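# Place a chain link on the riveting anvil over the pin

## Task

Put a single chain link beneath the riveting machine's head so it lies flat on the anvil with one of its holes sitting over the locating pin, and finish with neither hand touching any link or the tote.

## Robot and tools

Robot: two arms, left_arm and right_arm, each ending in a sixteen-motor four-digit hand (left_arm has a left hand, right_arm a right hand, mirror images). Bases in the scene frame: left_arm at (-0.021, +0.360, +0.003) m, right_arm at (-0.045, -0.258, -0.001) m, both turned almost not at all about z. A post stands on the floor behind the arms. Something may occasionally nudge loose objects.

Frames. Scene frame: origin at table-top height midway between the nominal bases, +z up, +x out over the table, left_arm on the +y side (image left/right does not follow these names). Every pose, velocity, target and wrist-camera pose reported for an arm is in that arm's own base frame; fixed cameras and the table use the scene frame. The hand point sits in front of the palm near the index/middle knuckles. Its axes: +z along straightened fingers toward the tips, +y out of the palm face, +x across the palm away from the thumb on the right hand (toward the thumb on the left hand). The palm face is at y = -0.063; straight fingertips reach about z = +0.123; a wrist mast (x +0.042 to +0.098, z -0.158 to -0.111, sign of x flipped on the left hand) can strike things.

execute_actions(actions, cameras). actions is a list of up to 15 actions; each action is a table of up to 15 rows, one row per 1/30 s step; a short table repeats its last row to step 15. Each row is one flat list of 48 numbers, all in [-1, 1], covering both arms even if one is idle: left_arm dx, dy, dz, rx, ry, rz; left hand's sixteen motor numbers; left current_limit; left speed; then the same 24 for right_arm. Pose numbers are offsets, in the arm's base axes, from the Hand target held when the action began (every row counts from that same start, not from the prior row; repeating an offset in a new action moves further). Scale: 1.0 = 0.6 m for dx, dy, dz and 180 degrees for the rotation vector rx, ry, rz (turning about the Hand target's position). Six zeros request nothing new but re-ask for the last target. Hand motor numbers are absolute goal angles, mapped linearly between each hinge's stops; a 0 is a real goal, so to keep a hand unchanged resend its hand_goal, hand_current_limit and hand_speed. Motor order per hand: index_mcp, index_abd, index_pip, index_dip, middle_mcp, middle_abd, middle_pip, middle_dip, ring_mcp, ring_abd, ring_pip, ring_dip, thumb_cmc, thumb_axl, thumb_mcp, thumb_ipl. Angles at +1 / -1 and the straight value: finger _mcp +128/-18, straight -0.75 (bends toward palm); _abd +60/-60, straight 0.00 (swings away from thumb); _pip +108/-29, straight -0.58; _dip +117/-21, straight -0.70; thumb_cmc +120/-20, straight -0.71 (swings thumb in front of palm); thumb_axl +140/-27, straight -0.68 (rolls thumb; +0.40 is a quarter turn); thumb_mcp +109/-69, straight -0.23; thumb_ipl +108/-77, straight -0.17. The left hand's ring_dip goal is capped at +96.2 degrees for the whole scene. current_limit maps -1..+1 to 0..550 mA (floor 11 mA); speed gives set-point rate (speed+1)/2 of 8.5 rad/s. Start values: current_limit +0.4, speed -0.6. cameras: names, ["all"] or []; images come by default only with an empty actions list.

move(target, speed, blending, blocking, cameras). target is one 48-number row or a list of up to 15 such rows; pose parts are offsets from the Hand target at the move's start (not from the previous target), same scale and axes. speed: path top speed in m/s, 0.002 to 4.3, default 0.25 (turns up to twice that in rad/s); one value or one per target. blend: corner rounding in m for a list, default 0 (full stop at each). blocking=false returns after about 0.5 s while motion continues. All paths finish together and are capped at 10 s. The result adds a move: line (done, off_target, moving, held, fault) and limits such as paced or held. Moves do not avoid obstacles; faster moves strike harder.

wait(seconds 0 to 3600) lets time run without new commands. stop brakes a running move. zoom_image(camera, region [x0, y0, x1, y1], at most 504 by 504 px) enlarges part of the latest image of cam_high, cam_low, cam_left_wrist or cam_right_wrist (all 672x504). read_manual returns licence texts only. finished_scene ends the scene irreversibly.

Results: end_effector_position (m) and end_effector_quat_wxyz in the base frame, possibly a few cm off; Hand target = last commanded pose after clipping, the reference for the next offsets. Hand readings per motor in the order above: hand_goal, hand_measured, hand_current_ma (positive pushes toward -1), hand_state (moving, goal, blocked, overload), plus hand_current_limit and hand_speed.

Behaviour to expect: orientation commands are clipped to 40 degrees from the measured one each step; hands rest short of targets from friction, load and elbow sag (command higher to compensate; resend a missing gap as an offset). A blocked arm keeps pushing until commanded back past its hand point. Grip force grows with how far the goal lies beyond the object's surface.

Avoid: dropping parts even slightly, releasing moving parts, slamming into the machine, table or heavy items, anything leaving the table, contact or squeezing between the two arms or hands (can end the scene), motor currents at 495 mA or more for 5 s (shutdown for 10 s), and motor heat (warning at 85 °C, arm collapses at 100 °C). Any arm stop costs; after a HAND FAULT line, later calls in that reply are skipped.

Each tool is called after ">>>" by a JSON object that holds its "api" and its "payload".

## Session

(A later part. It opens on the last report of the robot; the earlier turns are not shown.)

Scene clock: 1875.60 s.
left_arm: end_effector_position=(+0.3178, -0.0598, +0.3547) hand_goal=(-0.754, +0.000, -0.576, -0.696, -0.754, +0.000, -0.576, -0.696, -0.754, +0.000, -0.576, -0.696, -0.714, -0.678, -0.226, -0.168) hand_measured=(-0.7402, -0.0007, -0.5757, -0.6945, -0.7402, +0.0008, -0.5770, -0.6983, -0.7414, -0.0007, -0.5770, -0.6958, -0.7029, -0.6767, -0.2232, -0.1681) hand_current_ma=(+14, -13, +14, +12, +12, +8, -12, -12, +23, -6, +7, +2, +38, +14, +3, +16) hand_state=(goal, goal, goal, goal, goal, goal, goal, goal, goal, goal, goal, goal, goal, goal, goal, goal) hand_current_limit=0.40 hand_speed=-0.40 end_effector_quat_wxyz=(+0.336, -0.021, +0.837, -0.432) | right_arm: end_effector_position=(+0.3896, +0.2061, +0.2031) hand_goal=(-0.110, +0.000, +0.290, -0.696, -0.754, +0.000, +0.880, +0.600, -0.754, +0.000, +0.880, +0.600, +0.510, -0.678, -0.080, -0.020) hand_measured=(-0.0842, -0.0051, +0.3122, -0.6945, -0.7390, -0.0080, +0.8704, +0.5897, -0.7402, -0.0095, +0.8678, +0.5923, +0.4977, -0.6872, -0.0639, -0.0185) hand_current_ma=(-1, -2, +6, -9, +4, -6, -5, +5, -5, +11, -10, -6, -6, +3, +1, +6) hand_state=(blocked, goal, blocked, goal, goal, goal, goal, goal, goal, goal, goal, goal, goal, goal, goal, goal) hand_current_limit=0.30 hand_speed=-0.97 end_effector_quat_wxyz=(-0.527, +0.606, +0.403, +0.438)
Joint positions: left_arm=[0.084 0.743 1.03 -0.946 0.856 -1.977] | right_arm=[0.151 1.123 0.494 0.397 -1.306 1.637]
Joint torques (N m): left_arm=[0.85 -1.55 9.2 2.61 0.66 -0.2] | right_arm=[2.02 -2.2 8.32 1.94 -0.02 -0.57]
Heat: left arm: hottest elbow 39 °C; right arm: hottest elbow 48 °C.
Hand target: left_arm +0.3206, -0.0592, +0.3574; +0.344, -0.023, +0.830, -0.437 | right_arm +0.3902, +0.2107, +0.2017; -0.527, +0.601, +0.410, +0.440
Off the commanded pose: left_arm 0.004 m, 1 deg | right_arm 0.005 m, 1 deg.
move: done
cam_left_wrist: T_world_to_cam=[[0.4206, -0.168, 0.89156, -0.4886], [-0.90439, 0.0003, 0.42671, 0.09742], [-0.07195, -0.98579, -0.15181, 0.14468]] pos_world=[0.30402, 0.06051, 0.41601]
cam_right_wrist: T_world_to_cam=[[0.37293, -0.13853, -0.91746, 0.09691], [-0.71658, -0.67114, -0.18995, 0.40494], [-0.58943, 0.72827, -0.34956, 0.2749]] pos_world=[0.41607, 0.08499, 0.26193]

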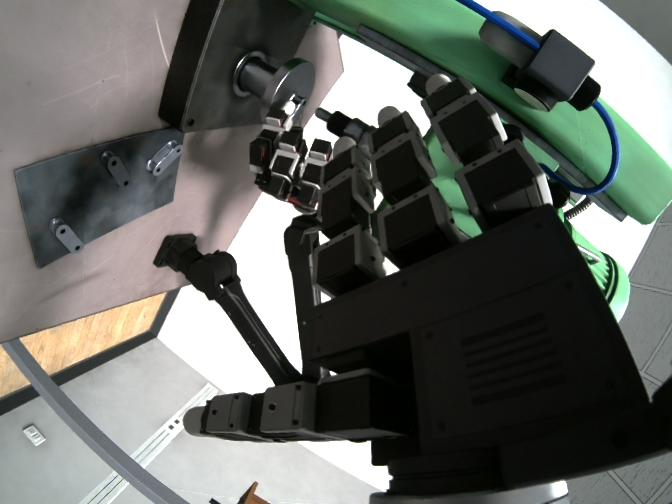

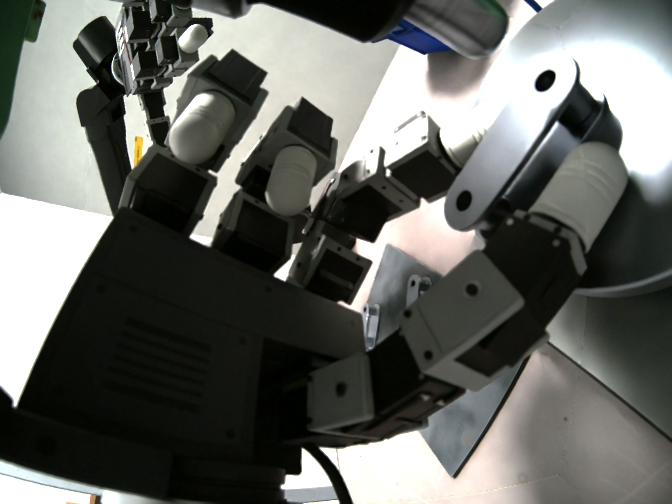

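>>> {"api": "move", "payload": {"target": [[0,0,0,0,0,0,-0.754,0,-0.576,-0.696,-0.754,0,-0.576,-0.696,-0.754,0,-0.576,-0.696,-0.714,-0.678,-0.226,-0.168,0.4,-0.4,0.0,0,0,0,0,0,-0.13,0,0.22,-0.696,-0.754,0,0.88,0.6,-0.754,0,0.88,0.6,0.51,-0.678,-0.14,-0.02,0.3,-0.95]], "speed": 0.03, "cameras": ["cam_left_wrist","cam_right_wrist"]}}

>>> {"api": "zoom_image", "payload": {"camera": "cam_left_wrist", "region": [270, 80, 320, 130]}}

>>> {"api": "zoom_image", "payload": {"camera": "cam_right_wrist", "region": [430, 20, 672, 262]}}

Scene clock: 1882.20 s.
left_arm: end_effector_position=(+0.3178, -0.0598, +0.3547) hand_goal=(-0.754, +0.000, -0.576, -0.696, -0.754, +0.000, -0.576, -0.696, -0.754, +0.000, -0.576, -0.696, -0.714, -0.678, -0.226, -0.168) hand_measured=(-0.7414, +0.0008, -0.5757, -0.6945, -0.7390, +0.0008, -0.5770, -0.6983, -0.7402, +0.0008, -0.5770, -0.6958, -0.7041, -0.6777, -0.2232, -0.1672) hand_current_ma=(+20, +5, +14, +5, +32, +1, -18, +20, +12, +16, +3, -11, +36, -9, -5, +7) hand_state=(goal, goal, goal, goal, goal, goal, goal, goal, goal, goal, goal, goal, goal, goal, goal, goal) hand_current_limit=0.40 hand_speed=-0.40 end_effector_quat_wxyz=(+0.336, -0.021, +0.837, -0.432) | right_arm: end_effector_position=(+0.3897, +0.2061, +0.2032) hand_goal=(-0.130, +0.000, +0.220, -0.696, -0.754, +0.000, +0.880, +0.600, -0.754, +0.000, +0.880, +0.600, +0.510, -0.678, -0.140, -0.020) hand_measured=(-0.1010, -0.0036, +0.2442, -0.6945, -0.7390, -0.0080, +0.8704, +0.5910, -0.7402, -0.0095, +0.8678, +0.5923, +0.4977, -0.6862, -0.1233, -0.0185) hand_current_ma=(+10, -4, +16, -15, +10, -16, -3, +2, -6, -10, +0, -6, -2, +23, +1, -2) hand_state=(blocked, goal, blocked, goal, goal, goal, goal, goal, goal, goal, goal, goal, goal, goal, goal, goal) hand_current_limit=0.30 hand_speed=-0.95 end_effector_quat_wxyz=(-0.527, +0.606, +0.403, +0.439)
Joint positions: left_arm=[0.084 0.743 1.03 -0.946 0.856 -1.977] | right_arm=[0.151 1.123 0.494 0.397 -1.306 1.636]
Joint torques (N m): left_arm=[1.2 -1.49 9.24 2.74 0.67 -0.16] | right_arm=[2.14 -2.14 8.32 1.92 -0.01 -0.55]
Heat: left arm: hottest elbow 39 °C; right arm: hottest elbow 48 °C.
Hand target: left_arm +0.3206, -0.0592, +0.3574; +0.344, -0.023, +0.830, -0.437 | right_arm +0.3902, +0.2107, +0.2017; -0.527, +0.601, +0.410, +0.440
Off the commanded pose: left_arm 0.004 m, 1 deg | right_arm 0.005 m, 1 deg.
move: done
cam_left_wrist: T_world_to_cam=[[0.4206, -0.168, 0.89156, -0.4886], [-0.90439, 0.0003, 0.42671, 0.09742], [-0.07195, -0.98579, -0.15181, 0.14468]] pos_world=[0.30402, 0.06051, 0.41601]
cam_right_wrist: T_world_to_cam=[[0.37434, -0.13877, -0.91685, 0.09628], [-0.71623, -0.67126, -0.19083, 0.40505], [-0.58897, 0.72811, -0.35067, 0.27505]] pos_world=[0.41607, 0.08499, 0.26202]

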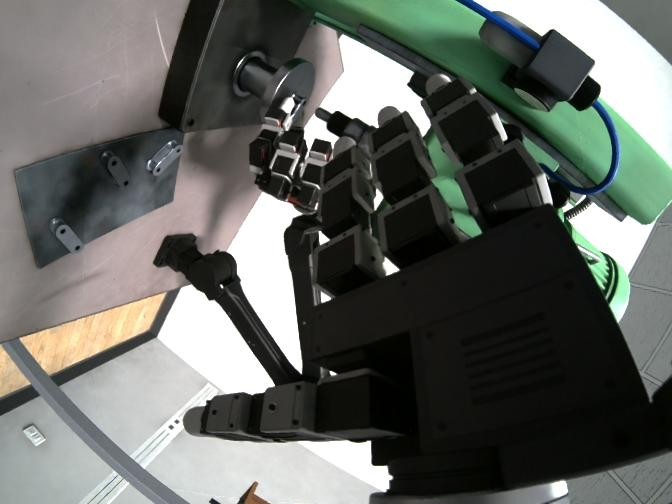

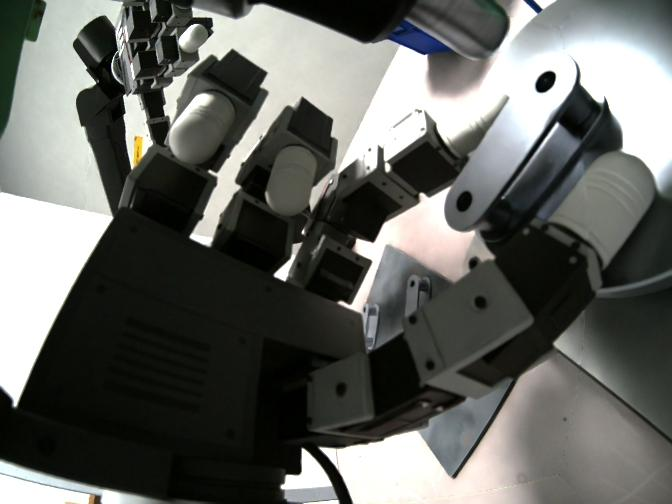

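Scaled by 10.080 from the camera's image (finer frame: 960x720).

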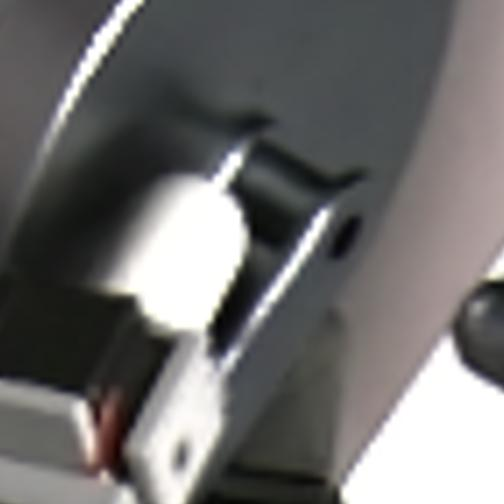

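Scaled by 2.083 from the camera's image (finer frame: 960x720).

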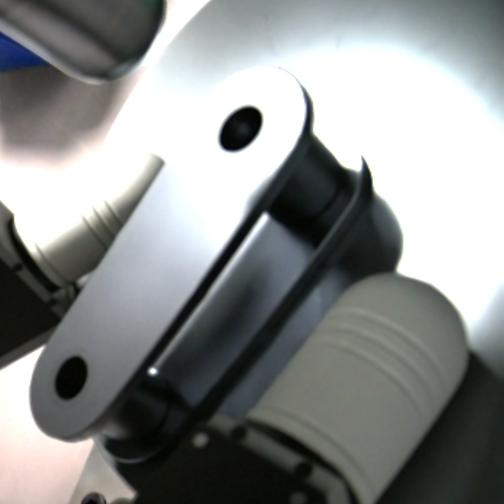

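>>> {"api": "move", "payload": {"target": [[0,0,0,0,0,0,-0.754,0,-0.576,-0.696,-0.754,0,-0.576,-0.696,-0.754,0,-0.576,-0.696,-0.714,-0.678,-0.226,-0.168,0.4,-0.4,0.0,0,0.0,0,0,0,-0.18,0,0.18,-0.696,-0.754,0,0.88,0.6,-0.754,0,0.88,0.6,0.51,-0.678,-0.2,-0.02,0.3,-0.93],[0,0,0,0,0,0,-0.754,0,-0.576,-0.696,-0.754,0,-0.576,-0.696,-0.754,0,-0.576,-0.696,-0.714,-0.678,-0.226,-0.168,0.4,-0.4,-0.025,0,0.03,0,0,0,-0.18,0,0.18,-0.696,-0.754,0,0.88,0.6,-0.754,0,0.88,0.6,0.51,-0.678,-0.2,-0.02,0.3,-0.93]], "speed": 0.04, "cameras": ["cam_left_wrist","cam_right_wrist"]}}

>>> {"api": "zoom_image", "payload": {"camera": "cam_left_wrist", "region": [270, 80, 320, 130]}}

>>> {"api": "zoom_image", "payload": {"camera": "cam_right_wrist", "region": [430, 20, 672, 262]}}

Scene clock: 1902.20 s.
left_arm: end_effector_position=(+0.3178, -0.0598, +0.3547) hand_goal=(-0.754, +0.000, -0.576, -0.696, -0.754, +0.000, -0.576, -0.696, -0.754, +0.000, -0.576, -0.696, -0.714, -0.678, -0.226, -0.168) hand_measured=(-0.7414, -0.0007, -0.5757, -0.6945, -0.7402, +0.0008, -0.5770, -0.6983, -0.7402, +0.0008, -0.5770, -0.6971, -0.7029, -0.6777, -0.2232, -0.1672) hand_current_ma=(+27, +13, +3, +0, +19, -2, -9, +8, +19, -20, +9, -17, +13, -9, -14, +0) hand_state=(goal, goal, goal, goal, goal, goal, goal, goal, goal, goal, goal, goal, goal, goal, goal, goal) hand_current_limit=0.40 hand_speed=-0.40 end_effector_quat_wxyz=(+0.336, -0.021, +0.837, -0.432) | right_arm: end_effector_position=(+0.3795, +0.2067, +0.2225) hand_goal=(-0.180, +0.000, +0.180, -0.696, -0.754, +0.000, +0.880, +0.600, -0.754, +0.000, +0.880, +0.600, +0.510, -0.678, -0.200, -0.020) hand_measured=(-0.1662, -0.0095, +0.1878, -0.6945, -0.7390, -0.0080, +0.8704, +0.5897, -0.7402, -0.0095, +0.8678, +0.5923, +0.4939, -0.6851, -0.1925, -0.0185) hand_current_ma=(+0, -3, -16, -21, +13, +12, +3, +11, +2, +3, +8, -21, +1, +1, +13, +0) hand_state=(goal, goal, goal, goal, goal, goal, goal, goal, goal, goal, goal, goal, goal, goal, goal, goal) hand_current_limit=0.30 hand_speed=-0.93 end_effector_quat_wxyz=(-0.522, +0.600, +0.409, +0.446)
Joint positions: left_arm=[0.084 0.743 1.03 -0.946 0.856 -1.977] | right_arm=[0.158 1.047 0.494 0.343 -1.298 1.634]
Joint torques (N m): left_arm=[0.97 -1.32 8.96 2.56 0.67 -0.19] | right_arm=[2.14 -2.78 8.39 0.99 0.02 -0.46]
Heat: left arm: hottest elbow 39 °C; right arm: hottest elbow 48 °C.
Hand target: left_arm +0.3206, -0.0592, +0.3574; +0.344, -0.023, +0.830, -0.437 | right_arm +0.3752, +0.2107, +0.2197; -0.527, +0.601, +0.410, +0.440
Off the commanded pose: left_arm 0.004 m, 1 deg | right_arm 0.006 m, 1 deg.
move: done
cam_left_wrist: T_world_to_cam=[[0.4206, -0.168, 0.89156, -0.4886], [-0.90439, 0.0003, 0.42671, 0.09742], [-0.07195, -0.98579, -0.15181, 0.14468]] pos_world=[0.30402, 0.06051, 0.41601]
cam_right_wrist: T_world_to_cam=[[0.39601, -0.13716, -0.90794, 0.10739], [-0.71137, -0.67106, -0.20889, 0.40394], [-0.58063, 0.7286, -0.36332, 0.27492]] pos_world=[0.40445, 0.08549, 0.28177]

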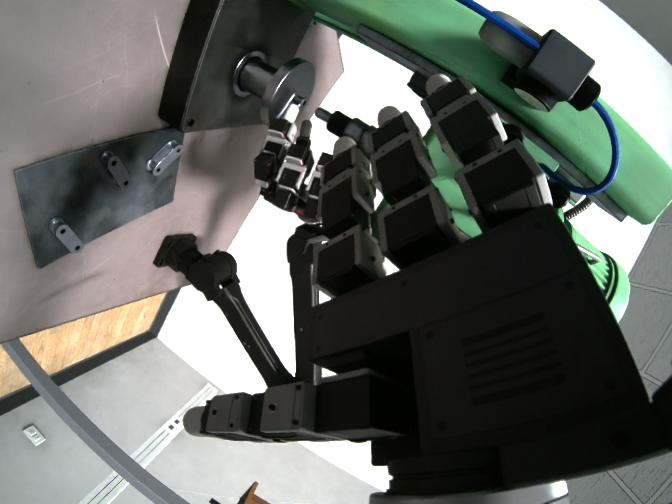

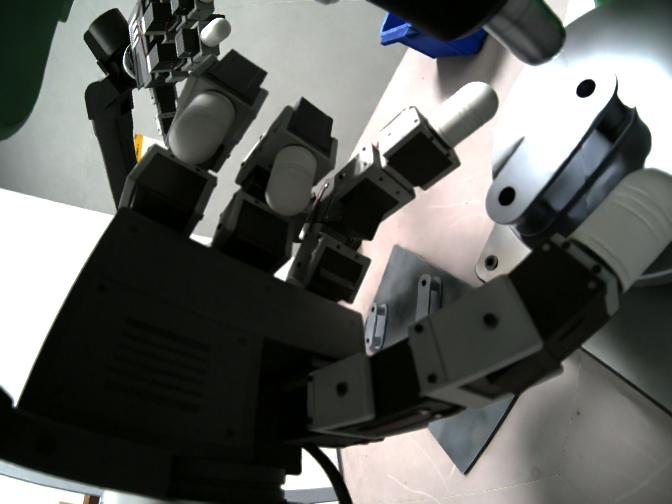

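Scaled by 10.080 from the camera's image (finer frame: 960x720).

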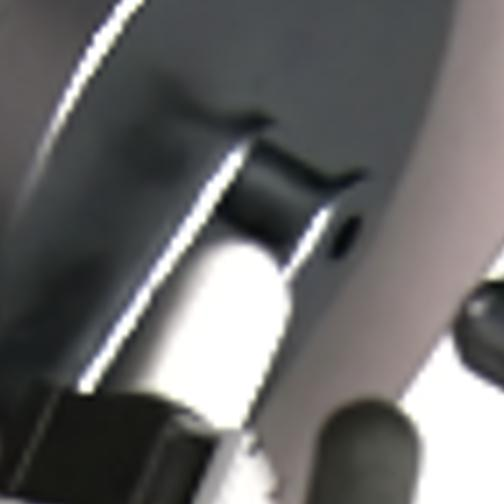

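Scaled by 2.083 from the camera's image (finer frame: 960x720).

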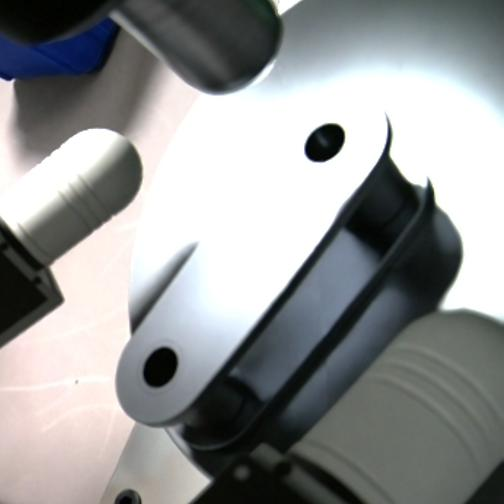

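>>> {"api": "move", "payload": {"target": [[0,0,0,0,0,0,-0.754,0,-0.576,-0.696,-0.754,0,-0.576,-0.696,-0.754,0,-0.576,-0.696,-0.714,-0.678,-0.226,-0.168,0.4,-0.4,-0.1,0,0.05,0,0,0,-0.18,0,0.18,-0.696,-0.754,0,0.88,0.6,-0.754,0,0.88,0.6,0.51,-0.678,-0.2,-0.02,0.3,-0.93]], "speed": 0.08, "cameras": ["all"]}}

>>> {"api": "zoom_image", "payload": {"camera": "cam_left_wrist", "region": [250, 60, 340, 150]}}

>>> {"api": "zoom_image", "payload": {"camera": "cam_right_wrist", "region": [430, 20, 672, 262]}}

>>> {"api": "zoom_image", "payload": {"camera": "cam_high", "region": [270, 150, 430, 310]}}

>>> {"api": "zoom_image", "payload": {"camera": "cam_low", "region": [200, 100, 400, 300]}}

Scene clock: 1910.23 s.
left_arm: end_effector_position=(+0.3178, -0.0598, +0.3547) hand_goal=(-0.754, +0.000, -0.576, -0.696, -0.754, +0.000, -0.576, -0.696, -0.754, +0.000, -0.576, -0.696, -0.714, -0.678, -0.226, -0.168) hand_measured=(-0.7402, +0.0008, -0.5770, -0.6945, -0.7402, +0.0008, -0.5782, -0.6983, -0.7402, -0.0007, -0.5770, -0.6958, -0.7029, -0.6767, -0.2232, -0.1672) hand_current_ma=(+15, -7, +4, -3, +30, +11, -7, -1, +21, -8, +3, +5, +12, -3, +0, +16) hand_state=(goal, goal, goal, goal, goal, goal, goal, goal, goal, goal, goal, goal, goal, goal, goal, goal) hand_current_limit=0.40 hand_speed=-0.40 end_effector_quat_wxyz=(+0.336, -0.021, +0.837, -0.432) | right_arm: end_effector_position=(+0.3190, +0.2073, +0.2546) hand_goal=(-0.180, +0.000, +0.180, -0.696, -0.754, +0.000, +0.880, +0.600, -0.754, +0.000, +0.880, +0.600, +0.510, -0.678, -0.200, -0.020) hand_measured=(-0.1662, -0.0095, +0.1878, -0.6945, -0.7390, -0.0080, +0.8704, +0.5897, -0.7402, -0.0095, +0.8678, +0.5923, +0.4939, -0.6851, -0.1925, -0.0185) hand_current_ma=(-5, +3, -2, -3, +6, -3, -6, +18, +0, +8, +1, -3, -2, +7, -5, -2) hand_state=(goal, goal, goal, goal, goal, goal, goal, goal, goal, goal, goal, goal, goal, goal, goal, goal) hand_current_limit=0.30 hand_speed=-0.93 end_effector_quat_wxyz=(-0.520, +0.598, +0.412, +0.449)
Joint positions: left_arm=[0.084 0.743 1.03 -0.946 0.856 -1.977] | right_arm=[0.203 0.756 0.439 0.141 -1.254 1.659]
Joint torques (N m): left_arm=[1.32 -1.32 9.2 2.58 0.65 -0.19] | right_arm=[2.14 0.26 9.36 1.01 0.05 -0.38]
Heat: left arm: hottest elbow 39 °C; right arm: hottest elbow 48 °C.
Hand target: left_arm +0.3206, -0.0592, +0.3574; +0.344, -0.023, +0.830, -0.437 | right_arm +0.3152, +0.2108, +0.2498; -0.527, +0.601, +0.410, +0.440
Off the commanded pose: left_arm 0.004 m, 1 deg | right_arm 0.007 m, 1 deg.
move: done
cam_left_wrist: T_world_to_cam=[[0.4206, -0.168, 0.89156, -0.4886], [-0.90439, 0.0003, 0.42671, 0.09742], [-0.07195, -0.98579, -0.15181, 0.14468]] pos_world=[0.30402, 0.06051, 0.41601]
cam_right_wrist: T_world_to_cam=[[0.40463, -0.13712, -0.90414, 0.15682], [-0.70959, -0.67075, -0.21583, 0.36909], [-0.57686, 0.7289, -0.3687, 0.25117]] pos_world=[0.34334, 0.08599, 0.31405]

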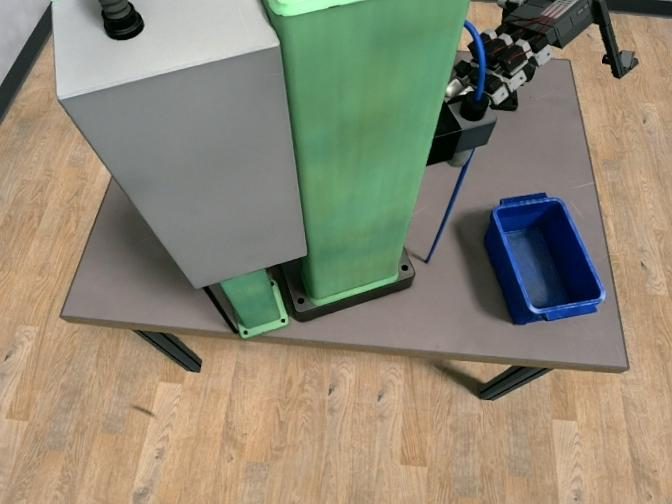

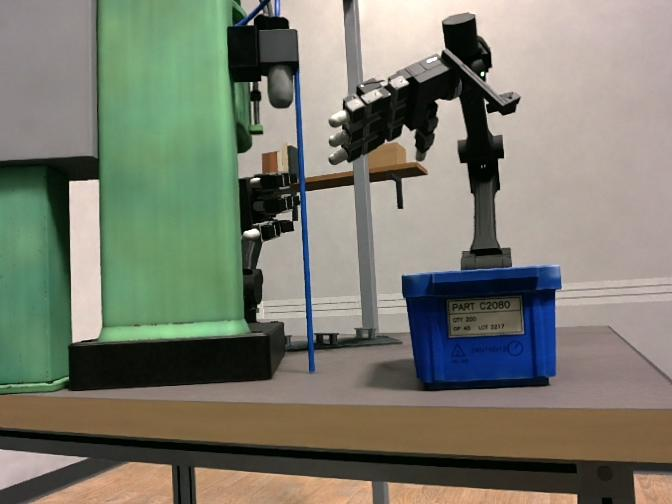

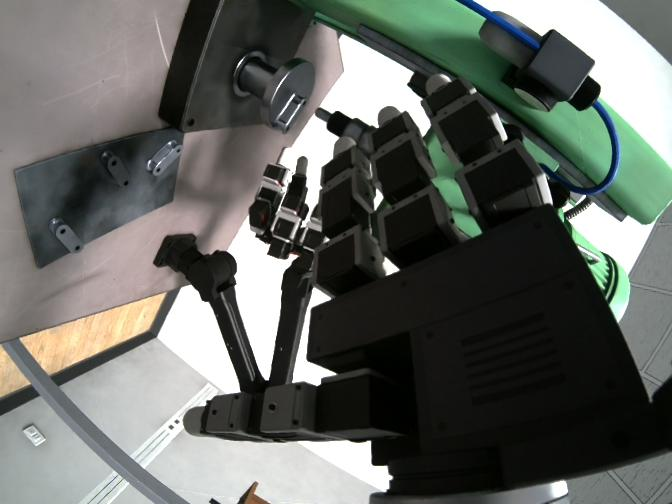

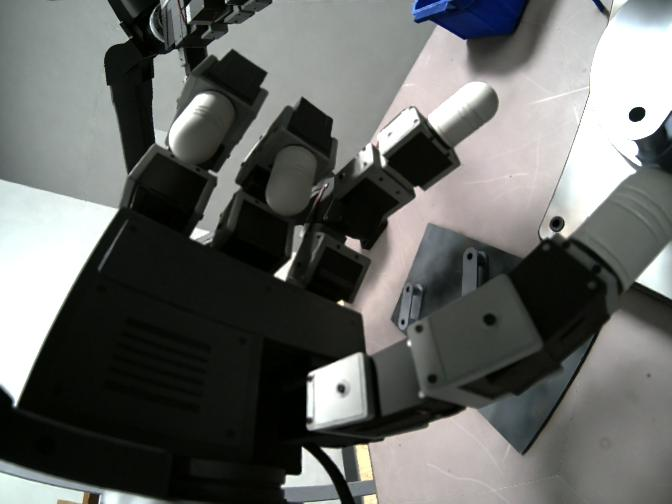

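Scaled by 5.600 from the camera's image (finer frame: 960x720).

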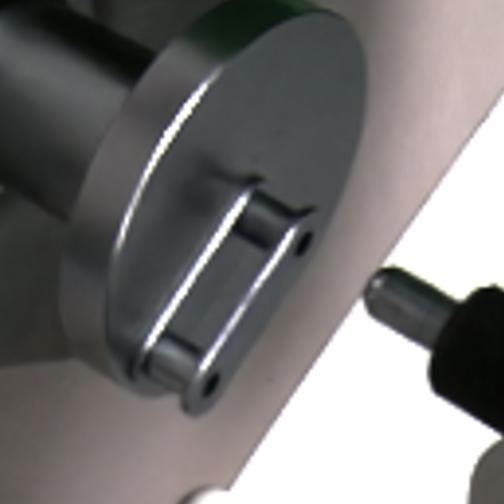

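Scaled by 2.083 from the camera's image (finer frame: 960x720).

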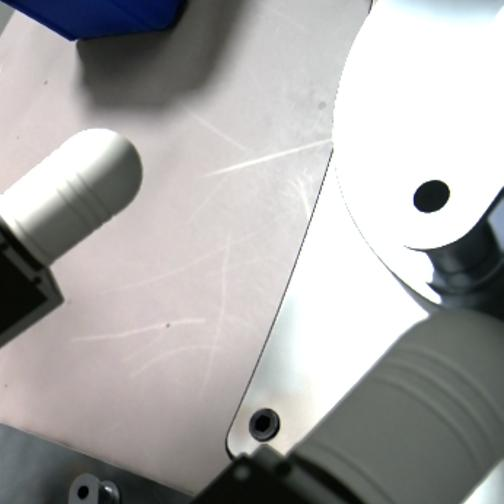

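Scaled by 3.150 from the camera's image (finer frame: 960x720).

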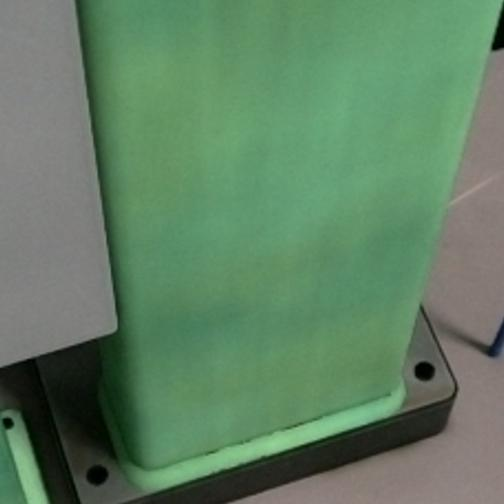

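Scaled by 2.520 from the camera's image (finer frame: 960x720).

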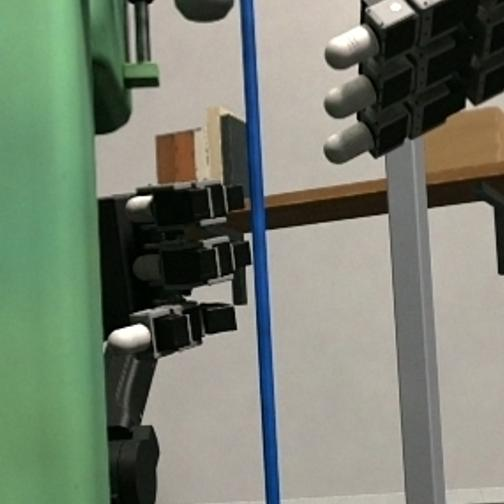

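>>> {"api": "zoom_image", "payload": {"camera": "cam_left_wrist", "region": [266, 84, 310, 128]}}

Scaled by 11.455 from the camera's image (finer frame: 960x720).

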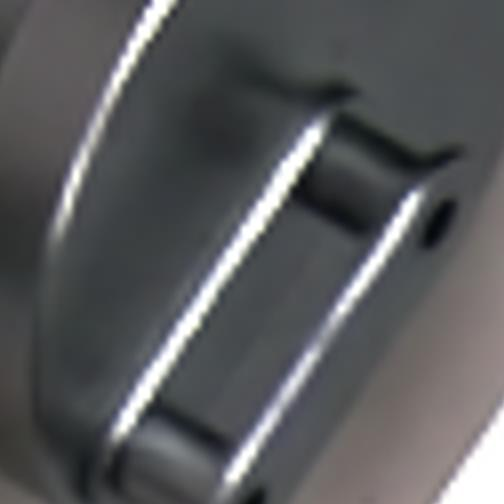

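>>> {"api": "move", "payload": {"target": [[0,0,0,0,0,0,-0.754,0,-0.576,-0.696,-0.754,0,-0.576,-0.696,-0.754,0,-0.576,-0.696,-0.714,-0.678,-0.226,-0.168,0.4,-0.4,-0.1,0,0.05,0,0,0,-0.18,0,0.18,-0.696,-0.754,0,0.88,0.6,-0.754,0,0.88,0.6,0.51,-0.678,-0.2,-0.02,0.3,-0.93]], "speed": 0.12, "cameras": ["cam_left_wrist","cam_right_wrist"]}}

>>> {"api": "zoom_image", "payload": {"camera": "cam_left_wrist", "region": [266, 80, 316, 130]}}

>>> {"api": "zoom_image", "payload": {"camera": "cam_left_wrist", "region": [284, 88, 308, 112]}}

>>> {"api": "zoom_image", "payload": {"camera": "cam_right_wrist", "region": [472, 0, 672, 200]}}

Scene clock: 1991.70 s.
left_arm: end_effector_position=(+0.3178, -0.0598, +0.3547) hand_goal=(-0.754, +0.000, -0.576, -0.696, -0.754, +0.000, -0.576, -0.696, -0.754, +0.000, -0.576, -0.696, -0.714, -0.678, -0.226, -0.168) hand_measured=(-0.7402, -0.0007, -0.5757, -0.6945, -0.7390, +0.0008, -0.5770, -0.6971, -0.7402, -0.0007, -0.5770, -0.6958, -0.7029, -0.6767, -0.2232, -0.1681) hand_current_ma=(+4, -9, +4, +13, +19, +17, -3, -2, +23, -1, +22, +1, +15, -3, -2, +8) hand_state=(goal, goal, goal, goal, goal, goal, goal, goal, goal, goal, goal, goal, goal, goal, goal, goal) hand_current_limit=0.40 hand_speed=-0.40 end_effector_quat_wxyz=(+0.336, -0.021, +0.837, -0.432) | right_arm: end_effector_position=(+0.2575, +0.2080, +0.2826) hand_goal=(-0.180, +0.000, +0.180, -0.696, -0.754, +0.000, +0.880, +0.600, -0.754, +0.000, +0.880, +0.600, +0.510, -0.678, -0.200, -0.020) hand_measured=(-0.1698, -0.0095, +0.1878, -0.6945, -0.7402, -0.0080, +0.8704, +0.5897, -0.7426, -0.0095, +0.8691, +0.5923, +0.4939, -0.6851, -0.1935, -0.0176) hand_current_ma=(-17, -1, +9, -9, +4, -16, -11, +3, -1, +6, -10, +0, +2, -6, -6, +13) hand_state=(goal, goal, goal, goal, goal, goal, goal, goal, goal, goal, goal, goal, goal, goal, goal, goal) hand_current_limit=0.30 hand_speed=-0.93 end_effector_quat_wxyz=(-0.521, +0.598, +0.412, +0.449)
Joint positions: left_arm=[0.084 0.743 1.03 -0.946 0.856 -1.977] | right_arm=[0.279 0.468 0.426 -0.102 -1.18 1.694]
Joint torques (N m): left_arm=[0.97 -1.73 9.05 2.59 0.65 -0.16] | right_arm=[1.85 3.14 10.32 1.07 0.08 -0.37]
Heat: left arm: hottest elbow 39 °C; right arm: hottest elbow 50 °C.
Hand target: left_arm +0.3206, -0.0592, +0.3574; +0.344, -0.023, +0.830, -0.437 | right_arm +0.2553, +0.2107, +0.2797; -0.527, +0.601, +0.410, +0.440
Off the commanded pose: left_arm 0.004 m, 1 deg | right_arm 0.005 m, 1 deg.
move: done
cam_left_wrist: T_world_to_cam=[[0.4206, -0.168, 0.89156, -0.4886], [-0.90439, 0.0003, 0.42671, 0.09742], [-0.07195, -0.98579, -0.15181, 0.14468]] pos_world=[0.30402, 0.06051, 0.41601]
cam_right_wrist: T_world_to_cam=[[0.40505, -0.13617, -0.9041, 0.20678], [-0.70845, -0.67182, -0.21622, 0.33215], [-0.57795, 0.72809, -0.36859, 0.22595]] pos_world=[0.28214, 0.08679, 0.34205]

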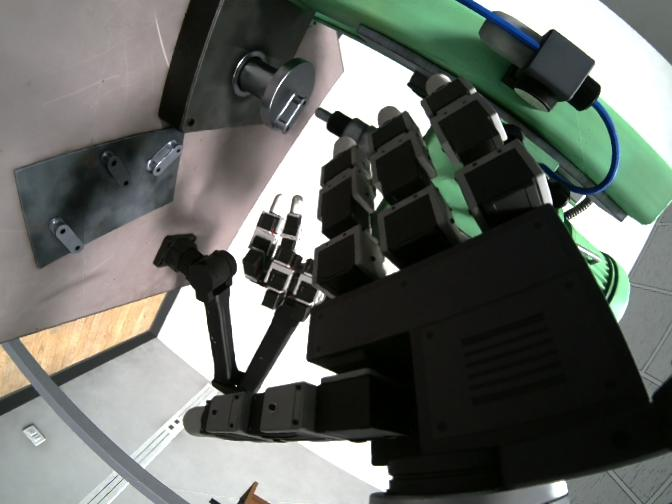

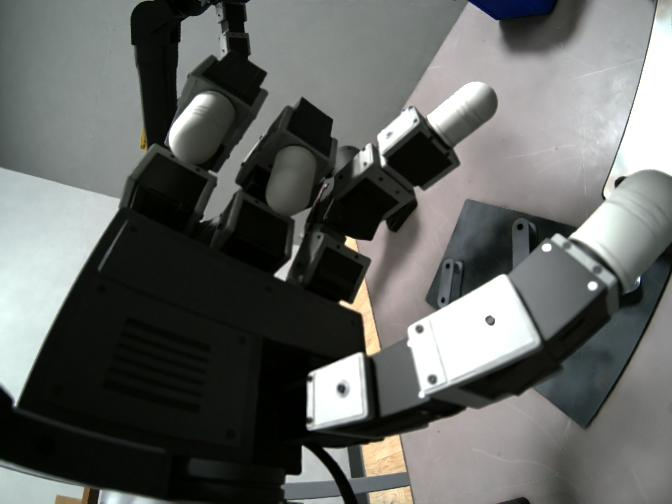

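Scaled by 10.080 from the camera's image (finer frame: 960x720).

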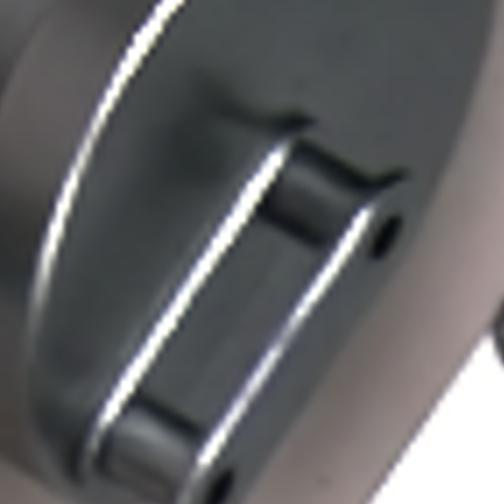

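Scaled by 21.000 from the camera's image (finer frame: 960x720).

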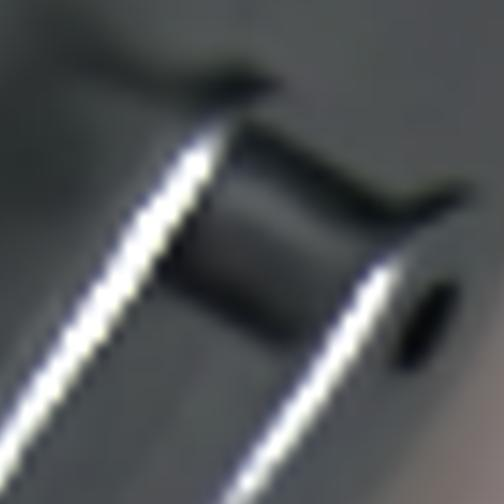

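Scaled by 2.520 from the camera's image (finer frame: 960x720).

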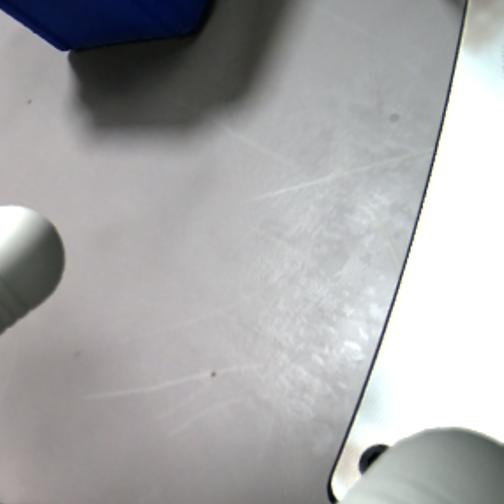

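>>> {"api": "finished_scene", "payload": {"scene": 1}}

The scene is finished: the task was done.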